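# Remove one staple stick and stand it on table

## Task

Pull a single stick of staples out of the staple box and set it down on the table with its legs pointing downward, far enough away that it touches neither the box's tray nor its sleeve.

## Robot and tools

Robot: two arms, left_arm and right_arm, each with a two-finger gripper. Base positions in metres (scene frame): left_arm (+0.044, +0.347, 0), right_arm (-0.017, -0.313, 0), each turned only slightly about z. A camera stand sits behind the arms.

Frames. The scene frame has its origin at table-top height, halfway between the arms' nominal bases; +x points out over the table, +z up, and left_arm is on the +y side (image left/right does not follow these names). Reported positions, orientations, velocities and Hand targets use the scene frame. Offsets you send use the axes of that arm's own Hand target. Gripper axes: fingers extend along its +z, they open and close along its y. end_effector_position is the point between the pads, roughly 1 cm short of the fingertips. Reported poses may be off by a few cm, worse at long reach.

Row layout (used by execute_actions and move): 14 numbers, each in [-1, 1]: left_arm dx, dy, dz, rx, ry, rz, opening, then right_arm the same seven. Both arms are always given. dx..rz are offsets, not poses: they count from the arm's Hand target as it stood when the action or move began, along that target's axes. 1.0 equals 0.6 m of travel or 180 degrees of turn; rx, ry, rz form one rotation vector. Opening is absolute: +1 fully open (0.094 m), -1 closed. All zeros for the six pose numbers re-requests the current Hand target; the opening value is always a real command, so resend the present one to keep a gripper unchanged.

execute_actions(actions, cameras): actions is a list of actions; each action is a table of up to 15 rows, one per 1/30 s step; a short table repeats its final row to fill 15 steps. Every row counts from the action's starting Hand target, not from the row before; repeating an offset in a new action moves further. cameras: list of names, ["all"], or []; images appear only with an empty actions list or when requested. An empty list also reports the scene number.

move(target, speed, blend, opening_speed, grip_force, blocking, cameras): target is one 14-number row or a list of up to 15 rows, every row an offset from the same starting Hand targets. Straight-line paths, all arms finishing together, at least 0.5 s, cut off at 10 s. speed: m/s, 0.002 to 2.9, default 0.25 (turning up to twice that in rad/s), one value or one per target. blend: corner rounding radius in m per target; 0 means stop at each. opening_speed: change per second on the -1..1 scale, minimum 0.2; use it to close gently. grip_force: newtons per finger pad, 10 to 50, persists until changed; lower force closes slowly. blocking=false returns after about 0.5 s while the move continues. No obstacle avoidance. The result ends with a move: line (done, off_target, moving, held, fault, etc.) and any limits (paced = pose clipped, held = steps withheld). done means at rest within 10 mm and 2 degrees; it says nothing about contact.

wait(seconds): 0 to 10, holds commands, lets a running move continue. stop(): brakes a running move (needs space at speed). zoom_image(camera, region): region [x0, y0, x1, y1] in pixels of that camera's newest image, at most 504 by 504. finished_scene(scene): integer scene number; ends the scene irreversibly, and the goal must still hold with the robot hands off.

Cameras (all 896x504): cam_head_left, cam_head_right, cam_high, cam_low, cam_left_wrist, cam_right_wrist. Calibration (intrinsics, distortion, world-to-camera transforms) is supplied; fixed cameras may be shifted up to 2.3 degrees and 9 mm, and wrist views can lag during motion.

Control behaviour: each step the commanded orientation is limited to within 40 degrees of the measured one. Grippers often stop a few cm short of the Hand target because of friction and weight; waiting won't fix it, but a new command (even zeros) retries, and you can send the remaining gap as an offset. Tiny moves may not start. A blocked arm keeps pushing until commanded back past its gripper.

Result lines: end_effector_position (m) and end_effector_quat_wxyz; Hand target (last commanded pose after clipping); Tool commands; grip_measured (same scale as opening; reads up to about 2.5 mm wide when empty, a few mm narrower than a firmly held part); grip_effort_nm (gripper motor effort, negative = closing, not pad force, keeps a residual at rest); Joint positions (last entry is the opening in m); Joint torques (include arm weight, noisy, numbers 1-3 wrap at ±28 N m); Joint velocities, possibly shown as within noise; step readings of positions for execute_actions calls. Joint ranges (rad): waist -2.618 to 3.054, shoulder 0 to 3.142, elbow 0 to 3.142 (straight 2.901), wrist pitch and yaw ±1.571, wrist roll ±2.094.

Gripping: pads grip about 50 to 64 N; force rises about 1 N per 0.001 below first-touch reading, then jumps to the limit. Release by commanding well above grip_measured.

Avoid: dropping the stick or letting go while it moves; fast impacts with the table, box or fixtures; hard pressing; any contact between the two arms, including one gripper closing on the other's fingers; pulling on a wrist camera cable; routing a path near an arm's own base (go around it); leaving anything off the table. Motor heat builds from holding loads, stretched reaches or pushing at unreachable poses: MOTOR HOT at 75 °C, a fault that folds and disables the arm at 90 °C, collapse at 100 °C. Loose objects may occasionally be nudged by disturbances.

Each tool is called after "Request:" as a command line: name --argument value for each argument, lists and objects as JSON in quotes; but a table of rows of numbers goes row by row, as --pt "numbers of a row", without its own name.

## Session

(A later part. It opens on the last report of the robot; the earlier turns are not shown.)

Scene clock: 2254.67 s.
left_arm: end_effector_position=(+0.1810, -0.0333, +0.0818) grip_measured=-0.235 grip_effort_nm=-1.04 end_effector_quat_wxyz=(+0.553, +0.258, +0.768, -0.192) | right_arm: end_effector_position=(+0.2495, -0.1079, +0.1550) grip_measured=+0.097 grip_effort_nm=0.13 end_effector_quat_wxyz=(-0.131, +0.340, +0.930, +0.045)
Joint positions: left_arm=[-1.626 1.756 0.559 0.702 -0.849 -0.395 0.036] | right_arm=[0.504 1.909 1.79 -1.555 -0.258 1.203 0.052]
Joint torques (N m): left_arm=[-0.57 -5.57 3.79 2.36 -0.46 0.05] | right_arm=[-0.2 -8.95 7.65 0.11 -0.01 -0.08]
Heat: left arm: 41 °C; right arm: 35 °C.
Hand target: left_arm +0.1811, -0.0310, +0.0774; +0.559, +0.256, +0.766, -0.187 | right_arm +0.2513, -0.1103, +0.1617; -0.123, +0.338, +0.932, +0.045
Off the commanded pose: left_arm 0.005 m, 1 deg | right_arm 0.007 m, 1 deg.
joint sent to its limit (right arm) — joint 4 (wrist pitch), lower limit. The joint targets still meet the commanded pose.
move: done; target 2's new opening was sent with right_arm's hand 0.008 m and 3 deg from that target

Request:
move --target '[-0.1036, 0.2002, -0.0186, 0.2405, -0.1467, 0.0164, -0.5, -0.0474, -0.0311, -0.0789, -0.0515, -0.218, -0.3925, 0.1]' --speed 0.15 --cameras '["cam_left_wrist", "cam_low", "cam_high"]'

Scene clock: 2272.60 s.
left_arm: end_effector_position=(+0.2570, +0.0611, +0.1270) grip_measured=-0.235 grip_effort_nm=-1.04 end_effector_quat_wxyz=(+0.523, +0.447, +0.558, -0.463) | right_arm: end_effector_position=(+0.2654, -0.1531, +0.1904) grip_measured=+0.097 grip_effort_nm=0.13 end_effector_quat_wxyz=(+0.226, -0.248, +0.940, +0.056)
Joint positions: left_arm=[-0.598 1.778 0.237 1.506 0.858 -0.021 0.036] | right_arm=[0.505 1.348 1.259 -1.012 0.007 -0.001 0.052]
Joint velocities: left_arm=[within noise] | right_arm=[-0.002 -0.027 0.002 -0.183 -0.066 0.081 0]
Joint torques (N m): left_arm=[0.39 -5.35 4.31 2.74 0.14 -0.02] | right_arm=[-0.49 -6.37 6.37 1.79 -0.09 -0.08]
Heat: left arm: 40 °C; right arm: 36 °C.
Hand target: left_arm +0.2602, +0.0600, +0.1400; +0.587, +0.413, +0.493, -0.492 | right_arm +0.2700, -0.1501, +0.2001; +0.251, -0.248, +0.933, +0.067
Off the commanded pose: left_arm 0.013 m, 12 deg | right_arm 0.011 m, 3 deg.
joint sent to its limit (left arm) — joint 4 (wrist pitch), upper limit. The joint targets are off in orientation, not in position.
move: off_target (left_arm, right_arm)
camera_calibration:
cam_left_wrist: T_world_to_cam=[[-0.985466, -0.166368, 0.0343251, 0.258911], [-0.105145, 0.43868, -0.892471, 0.151947], [0.133421, -0.883109, -0.449797, 0.167818], [0, 0, 0, 1]] pos_world=[0.248734, 0.124619, 0.202205]
Images, in order (width x height): cam_high 896x504, cam_low 896x504, cam_left_wrist 896x504.

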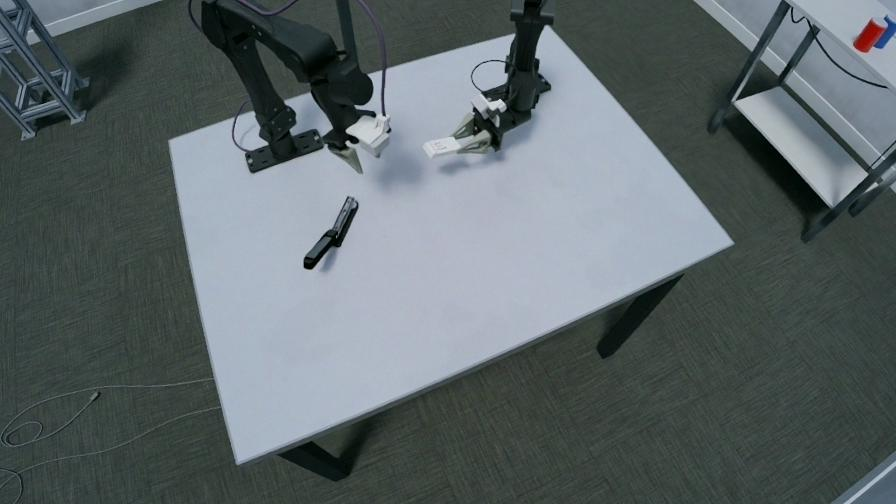

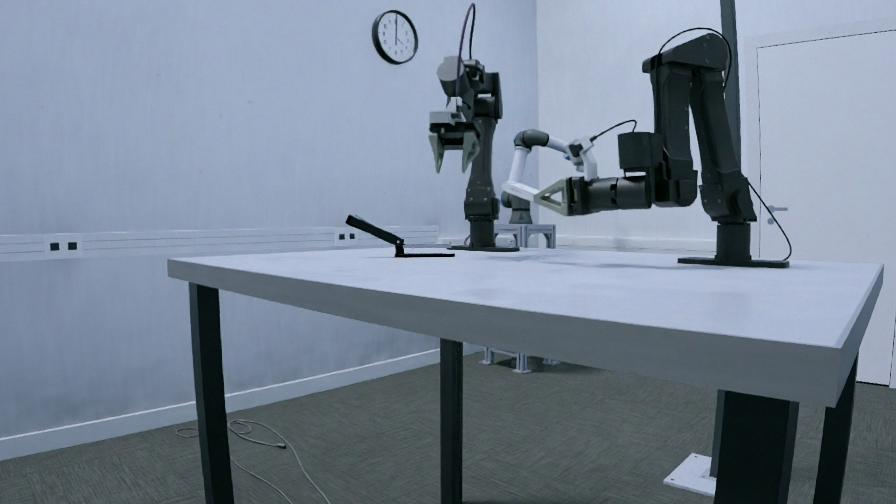

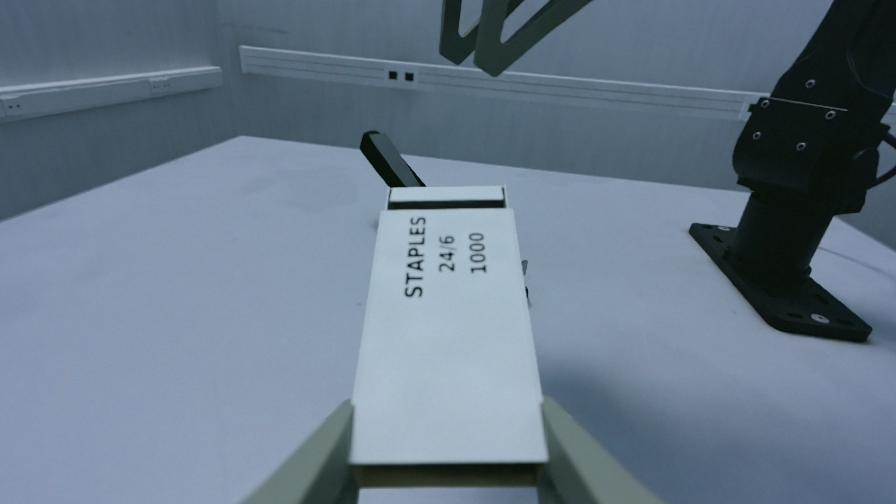

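Request:
move --target '[0, 0, 0, 0, 0, 0, -0.5, -0.0608, 0.1042, 0.0605, -0.2888, -0.1608, -0.2726, 0.1]' --speed 0.15 --cameras '["cam_left_wrist", "cam_right_wrist"]'

Scene clock: 2299.63 s.
left_arm: end_effector_position=(+0.2568, +0.0611, +0.1270) grip_measured=-0.235 grip_effort_nm=-1.04 end_effector_quat_wxyz=(+0.523, +0.448, +0.558, -0.463) | right_arm: end_effector_position=(+0.2806, -0.0757, +0.1740) grip_measured=+0.097 grip_effort_nm=0.13 end_effector_quat_wxyz=(-0.322, +0.659, -0.559, -0.386)
Joint positions: left_arm=[-0.598 1.778 0.237 1.506 0.859 -0.021 0.036] | right_arm=[0.236 1.788 1.374 -1.024 -1.049 -1.411 0.052]
Joint torques (N m): left_arm=[0.36 -5.48 4.36 2.75 0.16 -0.01] | right_arm=[-0.09 -7.06 8.75 0.51 -0.92 -0.13]
Heat: left arm: 40 °C; right arm: 34 °C.
Hand target: left_arm +0.2601, +0.0600, +0.1400; +0.587, +0.413, +0.493, -0.492 | right_arm +0.2821, -0.0712, +0.1869; -0.336, +0.654, -0.545, -0.403
Off the commanded pose: left_arm 0.013 m, 12 deg | right_arm 0.014 m, 3 deg.
joint sent to its limit (left arm) — joint 4 (wrist pitch), upper limit. The joint targets are off in orientation, not in position.
move: off_target (left_arm, right_arm)
camera_calibration:
cam_left_wrist: T_world_to_cam=[[-0.985656, -0.16524, 0.0343089, 0.258724], [-0.104613, 0.438703, -0.892522, 0.151812], [0.132429, -0.883309, -0.449697, 0.168082], [0, 0, 0, 1]] pos_world=[0.248635, 0.12462, 0.202205]
cam_right_wrist: T_world_to_cam=[[0.988529, 0.150977, -0.00417522, -0.264795], [0.121963, -0.814255, -0.567551, 0.0411334], [-0.0890867, 0.560531, -0.823328, 0.301166], [0, 0, 0, 1]] pos_world=[0.283571, -0.0953419, 0.270198]
Images, in order (width x height): cam_left_wrist 896x504, cam_right_wrist 896x504.

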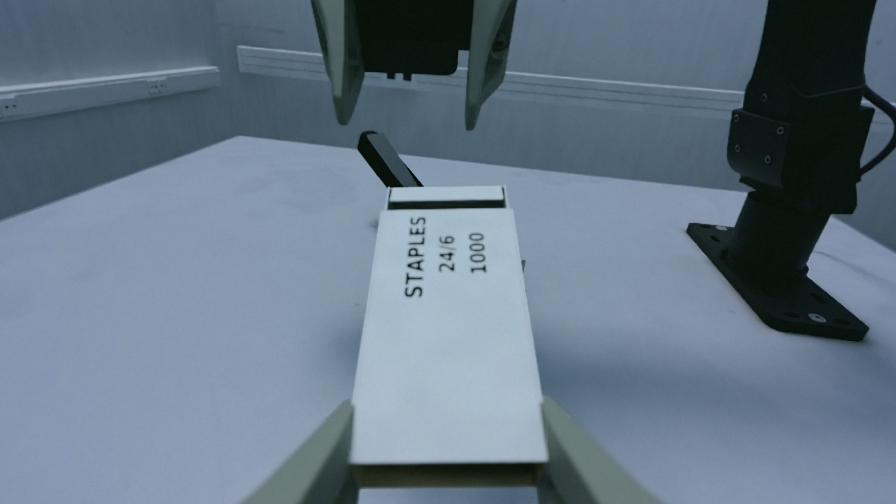

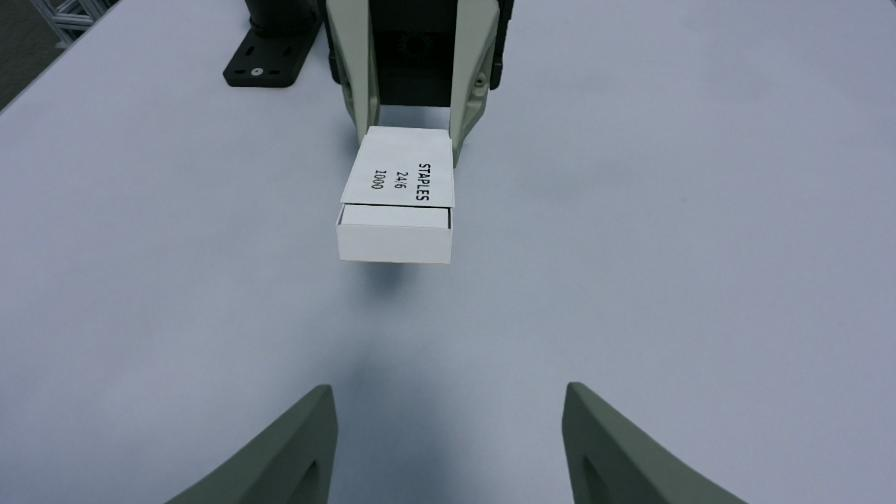

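Request:
move --pt "0 0 0 0 0 0 -0.5 -0.0278 0.0253 0 0 -0.033 0 0.1" --pt "0 0 0 0 0 0 -0.5 -0.0278 0.0253 0.06 0 -0.033 0 0.1" --speed 0.1 --cameras '["cam_left_wrist", "cam_right_wrist"]'

Scene clock: 2321.00 s.
left_arm: end_effector_position=(+0.2568, +0.0611, +0.1270) grip_measured=-0.235 grip_effort_nm=-1.04 end_effector_quat_wxyz=(+0.523, +0.448, +0.558, -0.463) | right_arm: end_effector_position=(+0.2617, -0.0366, +0.1704) grip_measured=+0.097 grip_effort_nm=0.13 end_effector_quat_wxyz=(-0.342, +0.629, -0.545, -0.437)
Joint positions: left_arm=[-0.598 1.778 0.237 1.506 0.859 -0.021 0.036] | right_arm=[0.335 1.742 1.208 -0.687 -1.15 -1.139 0.052]
Joint torques (N m): left_arm=[0.5 -5.45 4.19 2.74 0.16 0.03] | right_arm=[0.21 -10.52 5.89 1.35 -0.65 0.03]
Heat: left arm: 41 °C; right arm: 34 °C.
Hand target: left_arm +0.2601, +0.0600, +0.1400; +0.587, +0.413, +0.493, -0.492 | right_arm +0.2600, -0.0349, +0.1857; -0.364, +0.632, -0.527, -0.436
Off the commanded pose: left_arm 0.013 m, 12 deg | right_arm 0.015 m, 3 deg.
joint sent to its limit (left arm) — joint 4 (wrist pitch), upper limit. The joint targets are off in orientation, not in position.
move: off_target (left_arm, right_arm)
camera_calibration:
cam_left_wrist: T_world_to_cam=[[-0.985656, -0.16524, 0.0343089, 0.258724], [-0.104613, 0.438703, -0.892522, 0.151812], [0.132429, -0.883309, -0.449697, 0.168082], [0, 0, 0, 1]] pos_world=[0.248635, 0.12462, 0.202205]
cam_right_wrist: T_world_to_cam=[[0.986507, 0.156962, -0.0465402, -0.244045], [0.0870732, -0.743765, -0.662745, 0.101142], [-0.138641, 0.649751, -0.747397, 0.277903], [0, 0, 0, 1]] pos_world=[0.270474, -0.0670359, 0.263377]
Images, in order (width x height): cam_left_wrist 896x504, cam_right_wrist 896x504.

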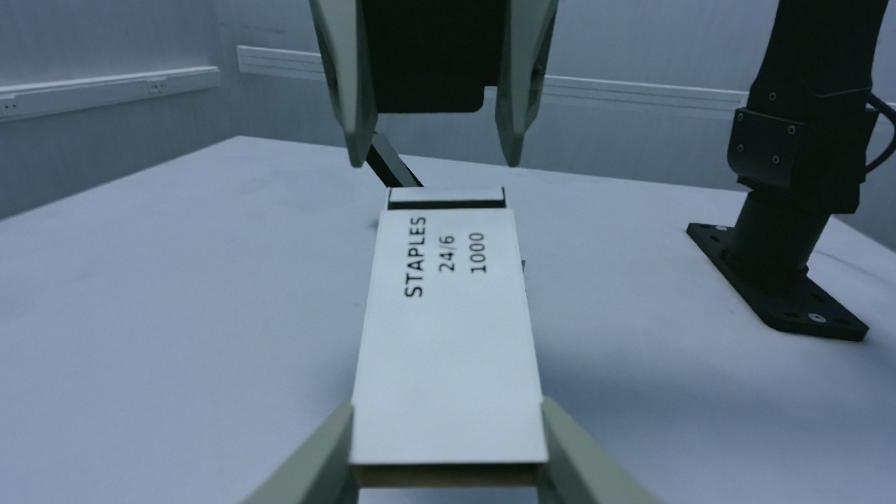

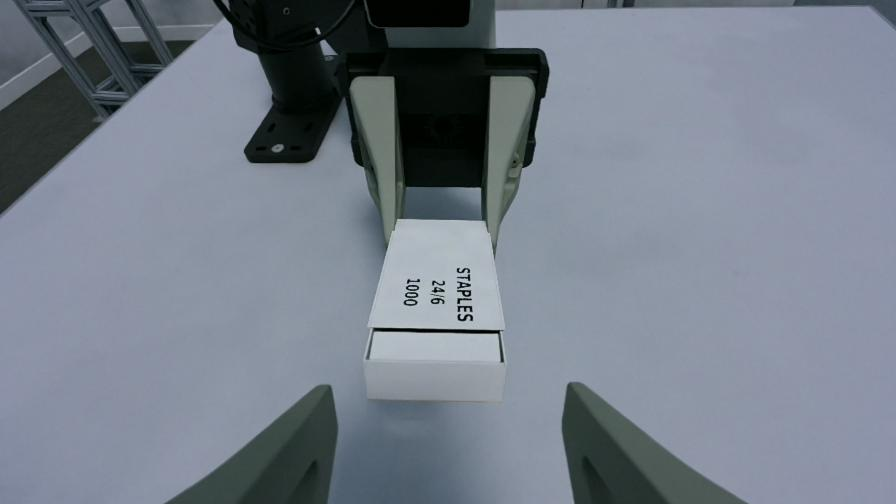

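Request:
move --target '[0, 0, 0, 0, 0, 0, -0.5, 0.0097, 0.005, 0.0317, 0, -0.02, 0, 0.1]' --speed 0.06 --cameras '["cam_left_wrist", "cam_right_wrist"]'

Scene clock: 2333.67 s.
left_arm: end_effector_position=(+0.2568, +0.0611, +0.1270) grip_measured=-0.235 grip_effort_nm=-1.04 end_effector_quat_wxyz=(+0.523, +0.448, +0.558, -0.463) | right_arm: end_effector_position=(+0.2596, -0.0235, +0.1530) grip_measured=+0.097 grip_effort_nm=0.13 end_effector_quat_wxyz=(-0.356, +0.614, -0.544, -0.447)
Joint positions: left_arm=[-0.598 1.778 0.237 1.506 0.859 -0.021 0.036] | right_arm=[0.368 1.741 1.084 -0.409 -1.165 -0.976 0.052]
Joint torques (N m): left_arm=[0.44 -5.35 4.42 2.74 0.16 0.01] | right_arm=[0.64 -10.67 5.86 1.58 -0.85 0.01]
Heat: left arm: 42 °C; right arm: 34 °C.
Hand target: left_arm +0.2601, +0.0600, +0.1400; +0.587, +0.413, +0.493, -0.492 | right_arm +0.2542, -0.0200, +0.1734; -0.380, +0.618, -0.515, -0.456
Off the commanded pose: left_arm 0.013 m, 12 deg | right_arm 0.021 m, 4 deg.
joint sent to its limit (left arm) — joint 4 (wrist pitch), upper limit. The joint targets are off in orientation, not in position.
move: off_target (left_arm, right_arm)
camera_calibration:
cam_left_wrist: T_world_to_cam=[[-0.985656, -0.16524, 0.0343089, 0.258724], [-0.104613, 0.438703, -0.892522, 0.151812], [0.132429, -0.883309, -0.449697, 0.168082], [0, 0, 0, 1]] pos_world=[0.248635, 0.12462, 0.202205]
cam_right_wrist: T_world_to_cam=[[0.98908, 0.138917, -0.0492149, -0.245575], [0.0663834, -0.718082, -0.692785, 0.110165], [-0.13158, 0.681953, -0.719463, 0.250775], [0, 0, 0, 1]] pos_world=[0.268578, -0.0577943, 0.244658]
Images, in order (width x height): cam_left_wrist 896x504, cam_right_wrist 896x504.

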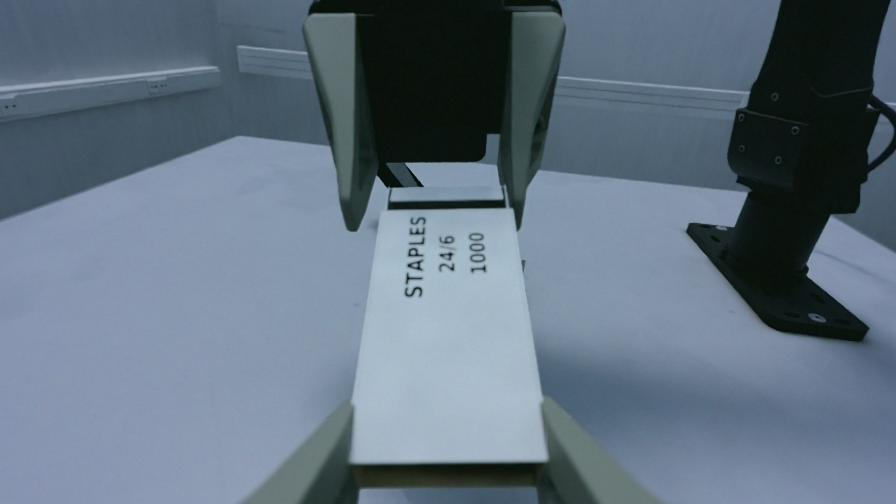

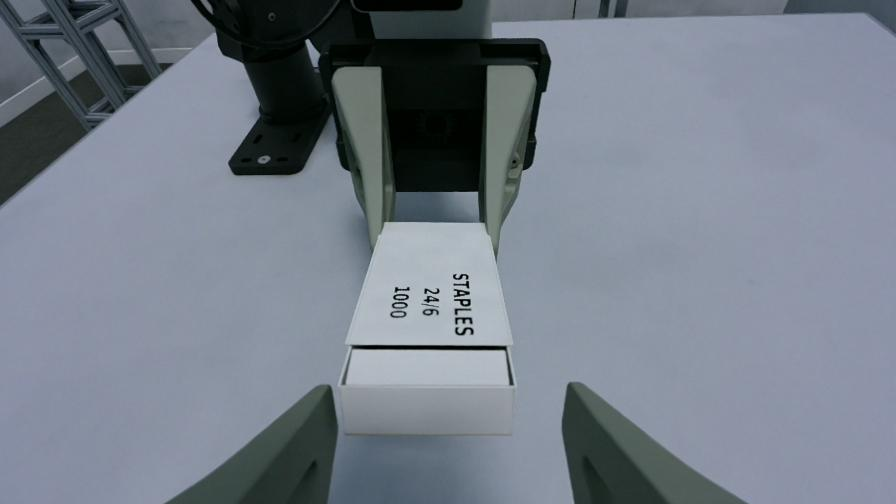

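Request:
move --target '[0, 0, 0, 0, 0, 0, -0.5, -0.0095, 0.0085, 0.0035, 0, 0, 0, 0.1]' --speed 0.06 --cameras '["cam_left_wrist", "cam_right_wrist"]'

Scene clock: 2350.63 s.
left_arm: end_effector_position=(+0.2568, +0.0611, +0.1270) grip_measured=-0.235 grip_effort_nm=-1.04 end_effector_quat_wxyz=(+0.523, +0.448, +0.558, -0.463) | right_arm: end_effector_position=(+0.2533, -0.0203, +0.1608) grip_measured=+0.097 grip_effort_nm=0.13 end_effector_quat_wxyz=(-0.359, +0.613, -0.541, -0.450)
Joint positions: left_arm=[-0.598 1.778 0.237 1.506 0.859 -0.021 0.036] | right_arm=[0.382 1.708 1.067 -0.385 -1.165 -0.939 0.052]
Joint torques (N m): left_arm=[0.49 -5.38 4.31 2.72 0.17 -0.01] | right_arm=[0.61 -10.03 5.87 1.64 -0.74 0.03]
Heat: left arm: 43 °C; right arm: 37 °C.
Hand target: left_arm +0.2601, +0.0600, +0.1400; +0.587, +0.413, +0.493, -0.492 | right_arm +0.2485, -0.0173, +0.1783; -0.381, +0.618, -0.515, -0.456
Off the commanded pose: left_arm 0.013 m, 12 deg | right_arm 0.018 m, 4 deg.
joint sent to its limit (left arm) — joint 4 (wrist pitch), upper limit. The joint targets are off in orientation, not in position.
move: off_target (left_arm, right_arm)
camera_calibration:
cam_left_wrist: T_world_to_cam=[[-0.985656, -0.16524, 0.0343089, 0.258724], [-0.104613, 0.438703, -0.892522, 0.151812], [0.132429, -0.883309, -0.449697, 0.168082], [0, 0, 0, 1]] pos_world=[0.248635, 0.12462, 0.202205]
cam_right_wrist: T_world_to_cam=[[0.988923, 0.141145, -0.0459359, -0.239853], [0.0690734, -0.711529, -0.699253, 0.118711], [-0.131381, 0.688335, -0.713396, 0.252539], [0, 0, 0, 1]] pos_world=[0.262175, -0.0555103, 0.252152]
Images, in order (width x height): cam_left_wrist 896x504, cam_right_wrist 896x504.

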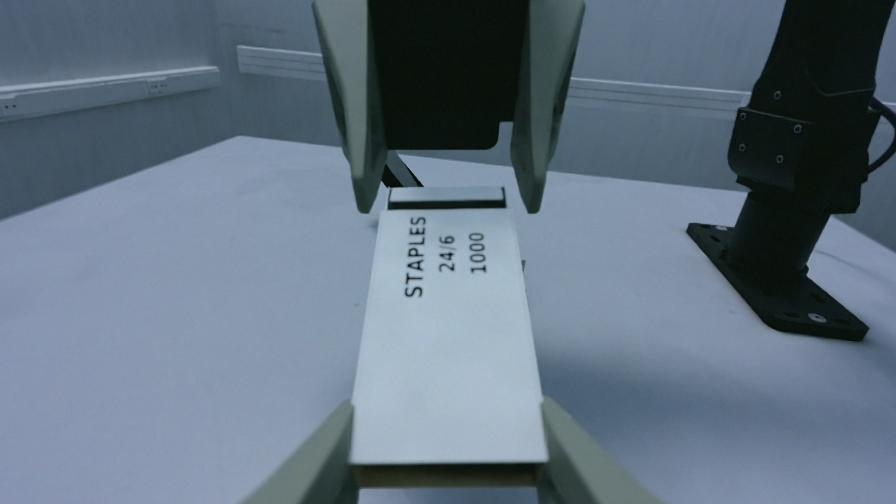

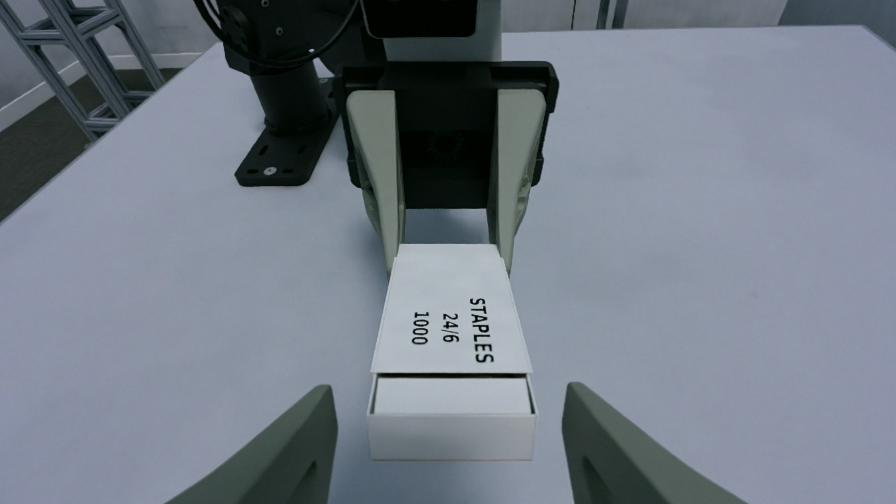

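Request:
move --target '[0, 0, 0, 0, 0, 0, -0.5, 0.006, -0.002, 0.006, 0, 0, 0, 0.1]' --speed 0.06 --cameras '["cam_right_wrist"]'

Scene clock: 2356.33 s.
left_arm: end_effector_position=(+0.2568, +0.0611, +0.1270) grip_measured=-0.235 grip_effort_nm=-1.04 end_effector_quat_wxyz=(+0.523, +0.448, +0.558, -0.463) | right_arm: end_effector_position=(+0.2532, -0.0178, +0.1604) grip_measured=+0.097 grip_effort_nm=0.13 end_effector_quat_wxyz=(-0.363, +0.614, -0.538, -0.449)
Joint positions: left_arm=[-0.598 1.778 0.237 1.506 0.859 -0.021 0.036] | right_arm=[0.389 1.708 1.058 -0.351 -1.165 -0.923 0.052]
Joint torques (N m): left_arm=[0.62 -5.48 4.27 2.7 0.18 -0.03] | right_arm=[0.64 -9.11 5.9 1.69 -0.72 0.02]
Heat: left arm: 43 °C; right arm: 37 °C.
Hand target: left_arm +0.2601, +0.0600, +0.1400; +0.587, +0.413, +0.493, -0.492 | right_arm +0.2492, -0.0147, +0.1737; -0.380, +0.618, -0.515, -0.456
Off the commanded pose: left_arm 0.013 m, 12 deg | right_arm 0.014 m, 3 deg.
joint sent to its limit (left arm) — joint 4 (wrist pitch), upper limit. The joint targets are off in orientation, not in position.
move: off_target (left_arm, right_arm)
camera_calibration:
cam_right_wrist: T_world_to_cam=[[0.98906, 0.142698, -0.0373731, -0.24155], [0.0753799, -0.706713, -0.703473, 0.11935], [-0.126796, 0.69296, -0.709738, 0.248841], [0, 0, 0, 1]] pos_world=[0.261463, -0.053622, 0.251544]
Images, in order (width x height): cam_right_wrist 896x504.

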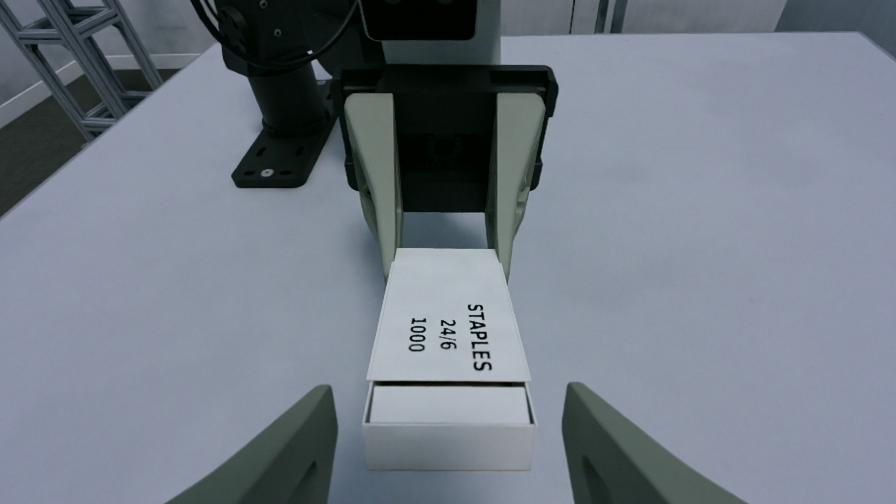

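Request:
move --target '[0, 0, 0, 0, 0, 0, -0.5, 0, 0, 0, 0, 0, 0, -0.5]' --opening_speed 0.8 --grip_force '[50, 50]' --speed 0.06 --cameras '["cam_right_wrist", "cam_left_wrist"]'

Scene clock: 2361.57 s.
left_arm: end_effector_position=(+0.2568, +0.0611, +0.1270) grip_measured=-0.235 grip_effort_nm=-1.04 end_effector_quat_wxyz=(+0.523, +0.448, +0.558, -0.463) | right_arm: end_effector_position=(+0.2535, -0.0177, +0.1606) grip_measured=-0.244 grip_effort_nm=-1.04 end_effector_quat_wxyz=(-0.363, +0.614, -0.538, -0.449)
Joint positions: left_arm=[-0.598 1.778 0.237 1.506 0.859 -0.021 0.036] | right_arm=[0.389 1.708 1.058 -0.349 -1.165 -0.921 0.036]
Joint torques (N m): left_arm=[0.59 -5.59 4.14 2.74 0.16 0] | right_arm=[0.61 -9.11 5.85 1.68 -0.72 0.01]
Heat: left arm: 43 °C; right arm: 37 °C.
Hand target: left_arm +0.2601, +0.0600, +0.1400; +0.587, +0.413, +0.493, -0.492 | right_arm +0.2492, -0.0147, +0.1737; -0.380, +0.618, -0.515, -0.456
Off the commanded pose: left_arm 0.013 m, 12 deg | right_arm 0.014 m, 3 deg.
joint sent to its limit (left arm) — joint 4 (wrist pitch), upper limit. The joint targets are off in orientation, not in position.
move: off_target (left_arm, right_arm)
camera_calibration:
cam_left_wrist: T_world_to_cam=[[-0.985656, -0.16524, 0.0343089, 0.258724], [-0.104613, 0.438703, -0.892522, 0.151812], [0.132429, -0.883309, -0.449697, 0.168082], [0, 0, 0, 1]] pos_world=[0.248635, 0.12462, 0.202205]
cam_right_wrist: T_world_to_cam=[[0.989171, 0.141934, -0.0373546, -0.241829], [0.0747851, -0.706427, -0.703824, 0.119805], [-0.126285, 0.693409, -0.709392, 0.248742], [0, 0, 0, 1]] pos_world=[0.261663, -0.0535225, 0.251744]
Images, in order (width x height): cam_left_wrist 896x504, cam_right_wrist 896x504.

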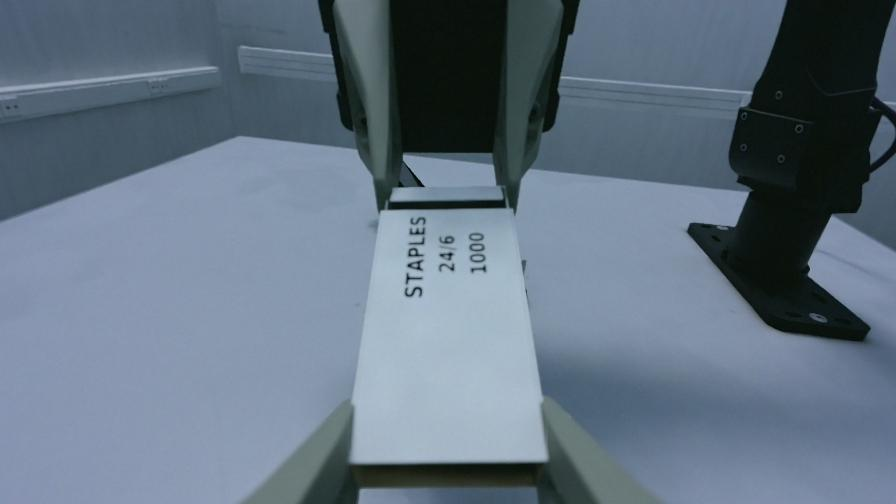

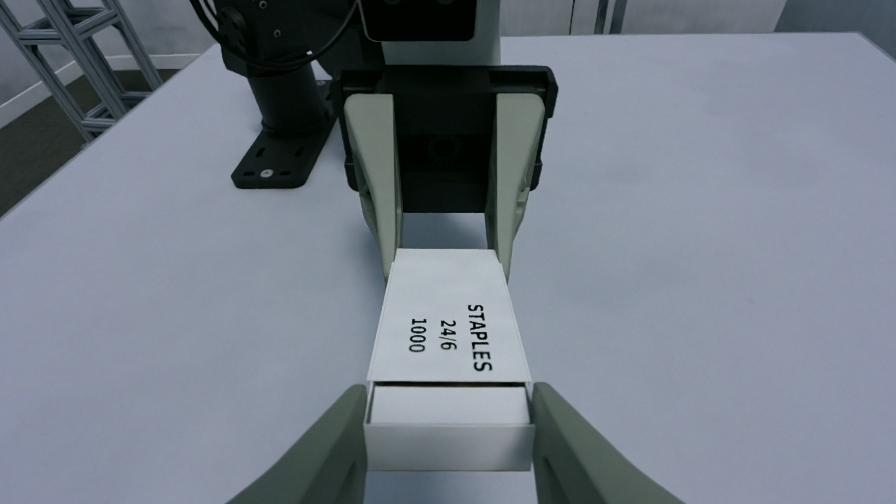

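Request:
move --target '[0, 0, 0, 0, 0, 0, -0.5, 0, 0, -0.05, 0, 0, 0, -0.5]' --speed 0.04 --cameras '["cam_right_wrist", "cam_left_wrist"]'

Scene clock: 2367.17 s.
left_arm: end_effector_position=(+0.2575, +0.0546, +0.1332) grip_measured=-0.235 grip_effort_nm=-1.04 end_effector_quat_wxyz=(+0.528, +0.453, +0.546, -0.466) | right_arm: end_effector_position=(+0.2551, -0.0297, +0.1653) grip_measured=-0.245 grip_effort_nm=-1.05 end_effector_quat_wxyz=(-0.373, +0.626, -0.522, -0.444)
Joint positions: left_arm=[-0.614 1.778 0.261 1.506 0.858 -0.021 0.036] | right_arm=[0.351 1.708 1.087 -0.462 -1.191 -1.055 0.035]
Joint torques (N m): left_arm=[1.81 -5.44 2.26 2.71 0.17 0.02] | right_arm=[-3.92 -9.62 7.69 0.37 -0.88 -0.41]
Heat: left arm: 43 °C; right arm: 37 °C.
Hand target: left_arm +0.2602, +0.0600, +0.1400; +0.587, +0.413, +0.493, -0.492 | right_arm +0.2544, -0.0429, +0.1826; -0.381, +0.618, -0.515, -0.456
Off the commanded pose: left_arm 0.009 m, 11 deg | right_arm 0.022 m, 2 deg.
joint sent to its limit (left arm) — joint 4 (wrist pitch), upper limit. The joint targets are off in orientation, not in position.
move: off_target (left_arm, right_arm)
camera_calibration:
cam_left_wrist: T_world_to_cam=[[-0.988529, -0.150216, 0.0156753, 0.260541], [-0.0794522, 0.428955, -0.899825, 0.155221], [0.128444, -0.890748, -0.43597, 0.164675], [0, 0, 0, 1]] pos_world=[0.248734, 0.119238, 0.20738]
cam_right_wrist: T_world_to_cam=[[0.986831, 0.161715, 0.00368931, -0.247066], [0.116726, -0.696133, -0.70836, 0.104781], [-0.111984, 0.699462, -0.705842, 0.25655], [0, 0, 0, 1]] pos_world=[0.260311, -0.066551, 0.256218]
Images, in order (width x height): cam_left_wrist 896x504, cam_right_wrist 896x504.

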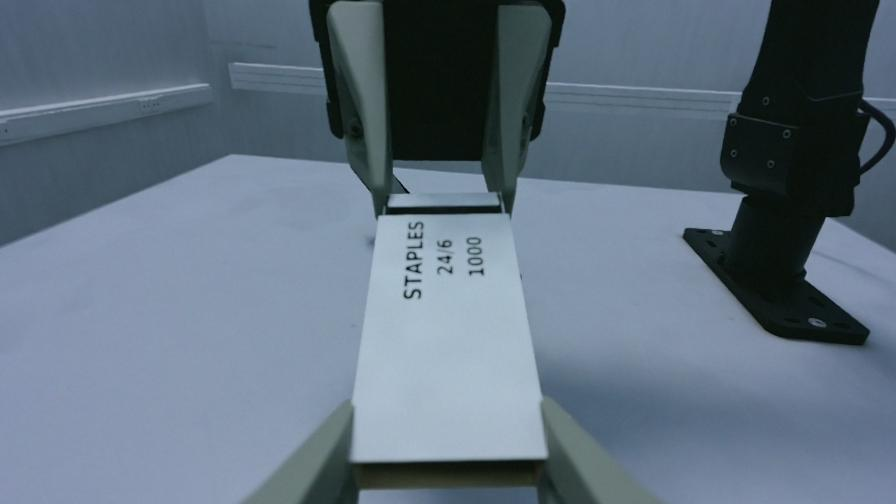

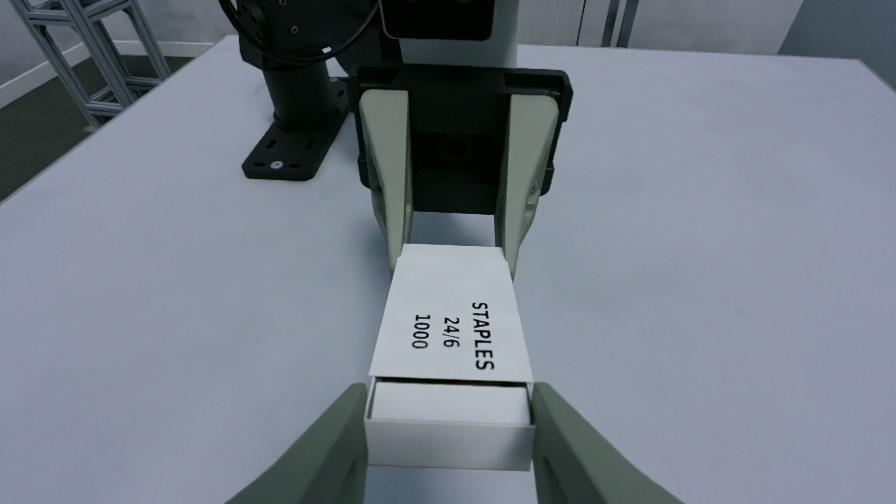

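Request:
move --target '[0.0096, 0, -0.032, 0, 0, 0, -0.5, 0, 0, -0.05, 0, 0, 0, -0.5]' --speed 0.04 --cameras '["cam_right_wrist", "cam_left_wrist"]'

Scene clock: 2375.47 s.
left_arm: end_effector_position=(+0.2591, +0.0759, +0.1243) grip_measured=-0.235 grip_effort_nm=-1.04 end_effector_quat_wxyz=(+0.524, +0.454, +0.555, -0.459) | right_arm: end_effector_position=(+0.2593, -0.0762, +0.1789) grip_measured=-0.497 grip_effort_nm=-0.17 end_effector_quat_wxyz=(-0.370, +0.620, -0.532, -0.441)
Joint positions: left_arm=[-0.528 1.778 0.219 1.511 0.933 0.005 0.036] | right_arm=[0.209 1.717 1.192 -0.887 -1.223 -1.391 0.024]
Joint torques (N m): left_arm=[0.59 -5.61 2.11 2.63 0.17 0.02] | right_arm=[0.68 -6.35 8.57 0.58 -0.87 -0.15]
Heat: left arm: 43 °C; right arm: 37 °C.
Hand target: left_arm +0.2570, +0.0777, +0.1309; +0.587, +0.413, +0.493, -0.492 | right_arm +0.2596, -0.0712, +0.1914; -0.380, +0.618, -0.515, -0.456
Off the commanded pose: left_arm 0.007 m, 12 deg | right_arm 0.013 m, 3 deg.
joint sent to its limit (left arm) — joint 4 (wrist pitch), upper limit. The joint targets are off in orientation, not in position.
move: off_target (left_arm, right_arm)
camera_calibration:
cam_left_wrist: T_world_to_cam=[[-0.986885, -0.160315, 0.0188865, 0.26546], [-0.0894506, 0.445719, -0.890692, 0.138385], [0.134373, -0.880701, -0.454214, 0.179562], [0, 0, 0, 1]] pos_world=[0.250229, 0.139017, 0.199804]
cam_right_wrist: T_world_to_cam=[[0.989641, 0.143204, -0.0101674, -0.243483], [0.095022, -0.706466, -0.70134, 0.0852712], [-0.107617, 0.693108, -0.712755, 0.298844], [0, 0, 0, 1]] pos_world=[0.265019, -0.112023, 0.270331]
Images, in order (width x height): cam_left_wrist 896x504, cam_right_wrist 896x504.

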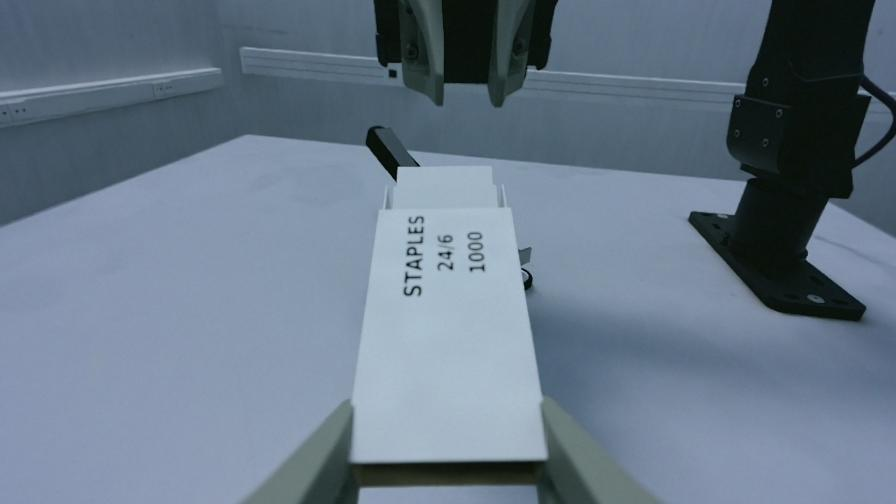

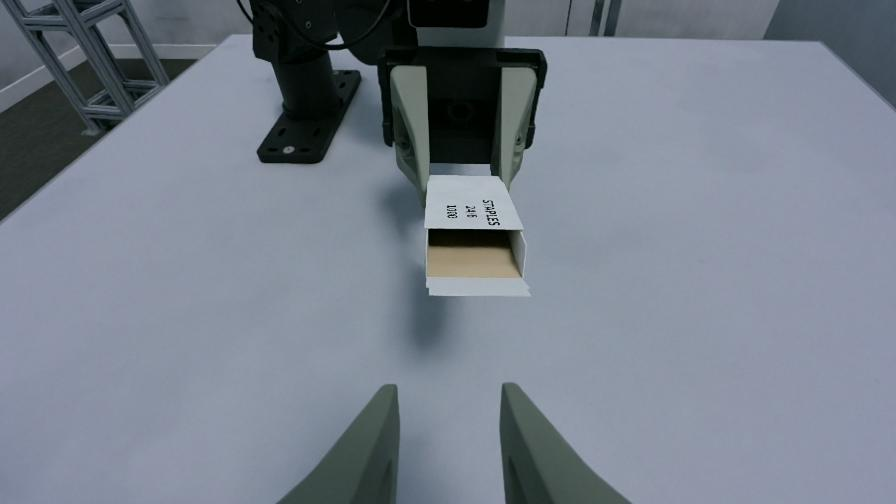

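Request:
zoom_image --camera "cam_right_wrist" --region '[380, 160, 580, 320]'

Request:
zoom_image --camera "cam_left_wrist" --region '[340, 140, 580, 260]'

Scaled by 2.520 from the camera's 896x504 image, which has a finer 1280x720 frame.

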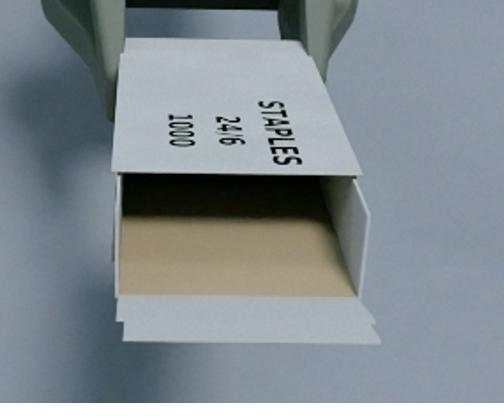

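Scaled by 2.100 from the camera's 896x504 image, which has a finer 1280x720 frame.

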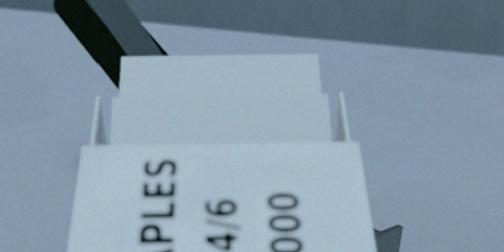

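Request:
execute_actions --actions '[]'

Scene clock: 2403.30 s.
left_arm: end_effector_position=(+0.2591, +0.0759, +0.1243) grip_measured=-0.235 grip_effort_nm=-1.04 end_effector_quat_wxyz=(+0.524, +0.454, +0.555, -0.459) | right_arm: end_effector_position=(+0.2593, -0.0762, +0.1789) grip_measured=-0.497 grip_effort_nm=-0.17 end_effector_quat_wxyz=(-0.370, +0.620, -0.532, -0.441)
Joint positions: left_arm=[-0.528 1.778 0.219 1.511 0.933 0.005 0.036] | right_arm=[0.209 1.717 1.192 -0.887 -1.223 -1.392 0.024]
Joint velocities: within noise
Joint torques (N m): left_arm=[0.51 -5.44 2 2.62 0.21 0.04] | right_arm=[0.7 -6.35 8.54 0.53 -0.86 -0.13]
Heat: left arm: 42 °C; right arm: 36 °C.
Hand target: left_arm +0.2570, +0.0777, +0.1309; +0.587, +0.413, +0.493, -0.492 | right_arm +0.2596, -0.0711, +0.1914; -0.381, +0.618, -0.515, -0.456
Tool commands: left_gripper/opening=-0.5 right_gripper/opening=-0.5
Off the commanded pose: left_arm 0.007 m, 12 deg | right_arm 0.013 m, 3 deg.
camera_calibration:
cam_left_wrist: T_world_to_cam=[[-0.986885, -0.160315, 0.0188865, 0.26546], [-0.0894506, 0.445719, -0.890692, 0.138385], [0.134373, -0.880701, -0.454214, 0.179562], [0, 0, 0, 1]] pos_world=[0.250229, 0.139017, 0.199804]
cam_right_wrist: T_world_to_cam=[[0.989619, 0.143353, -0.0101791, -0.243458], [0.0951266, -0.706493, -0.701297, 0.0851589], [-0.107724, 0.693049, -0.712796, 0.298806], [0, 0, 0, 1]] pos_world=[0.265019, -0.112023, 0.270231]

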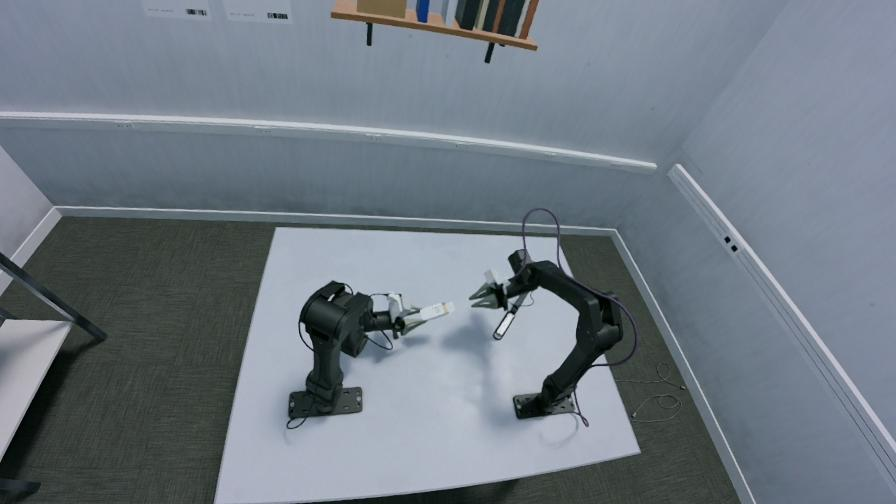

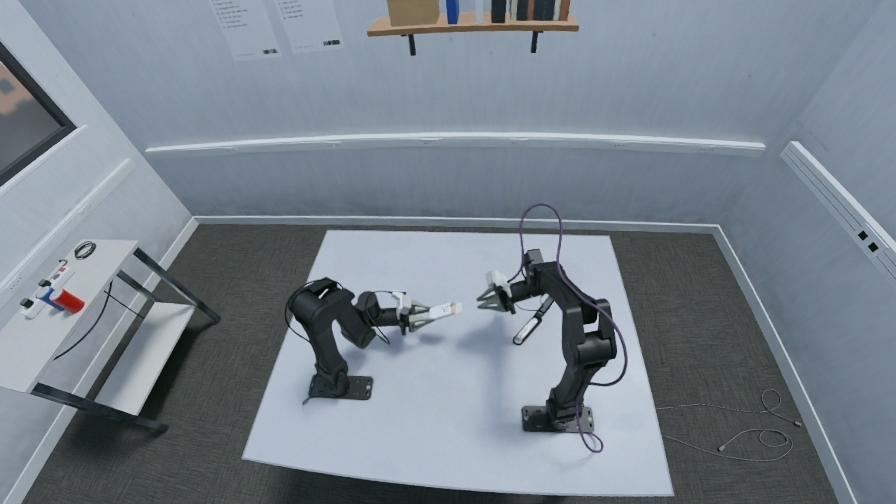

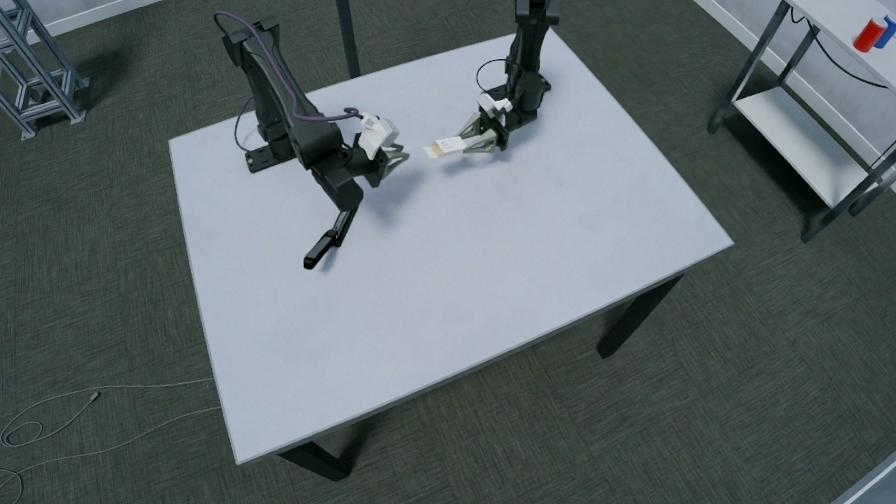

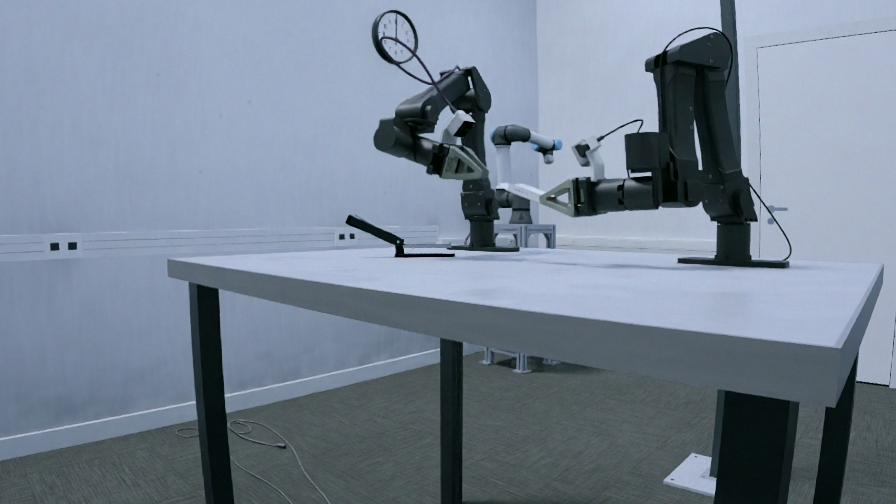

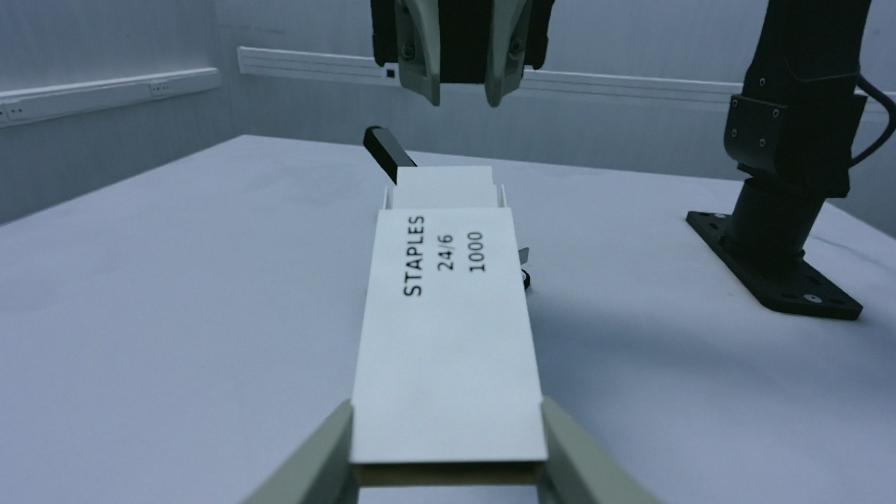

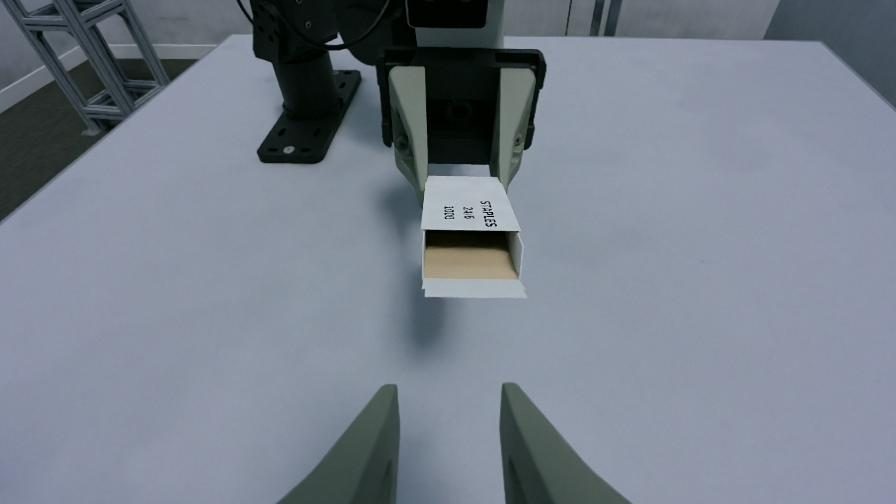

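Request:
zoom_image --camera "cam_high" --region '[380, 80, 540, 200]'

Request:
zoom_image --camera "cam_head_right" --region '[380, 260, 560, 360]'

Scaled by 3.150 from the camera's 896x504 image, which has a finer 1280x720 frame.

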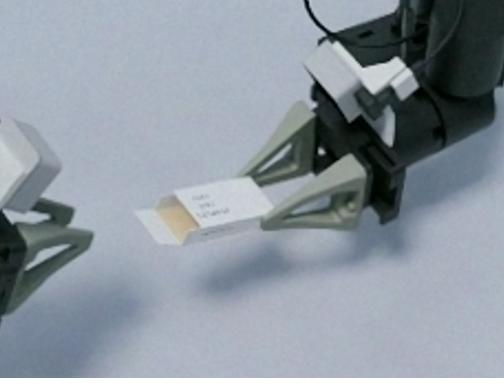

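Scaled by 2.800 from the camera's 896x504 image, which has a finer 1280x720 frame.

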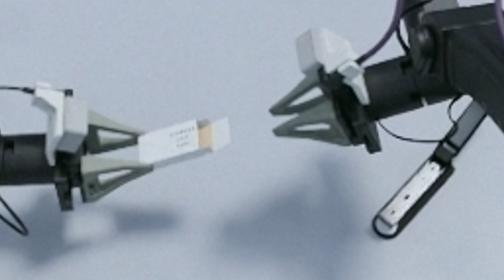

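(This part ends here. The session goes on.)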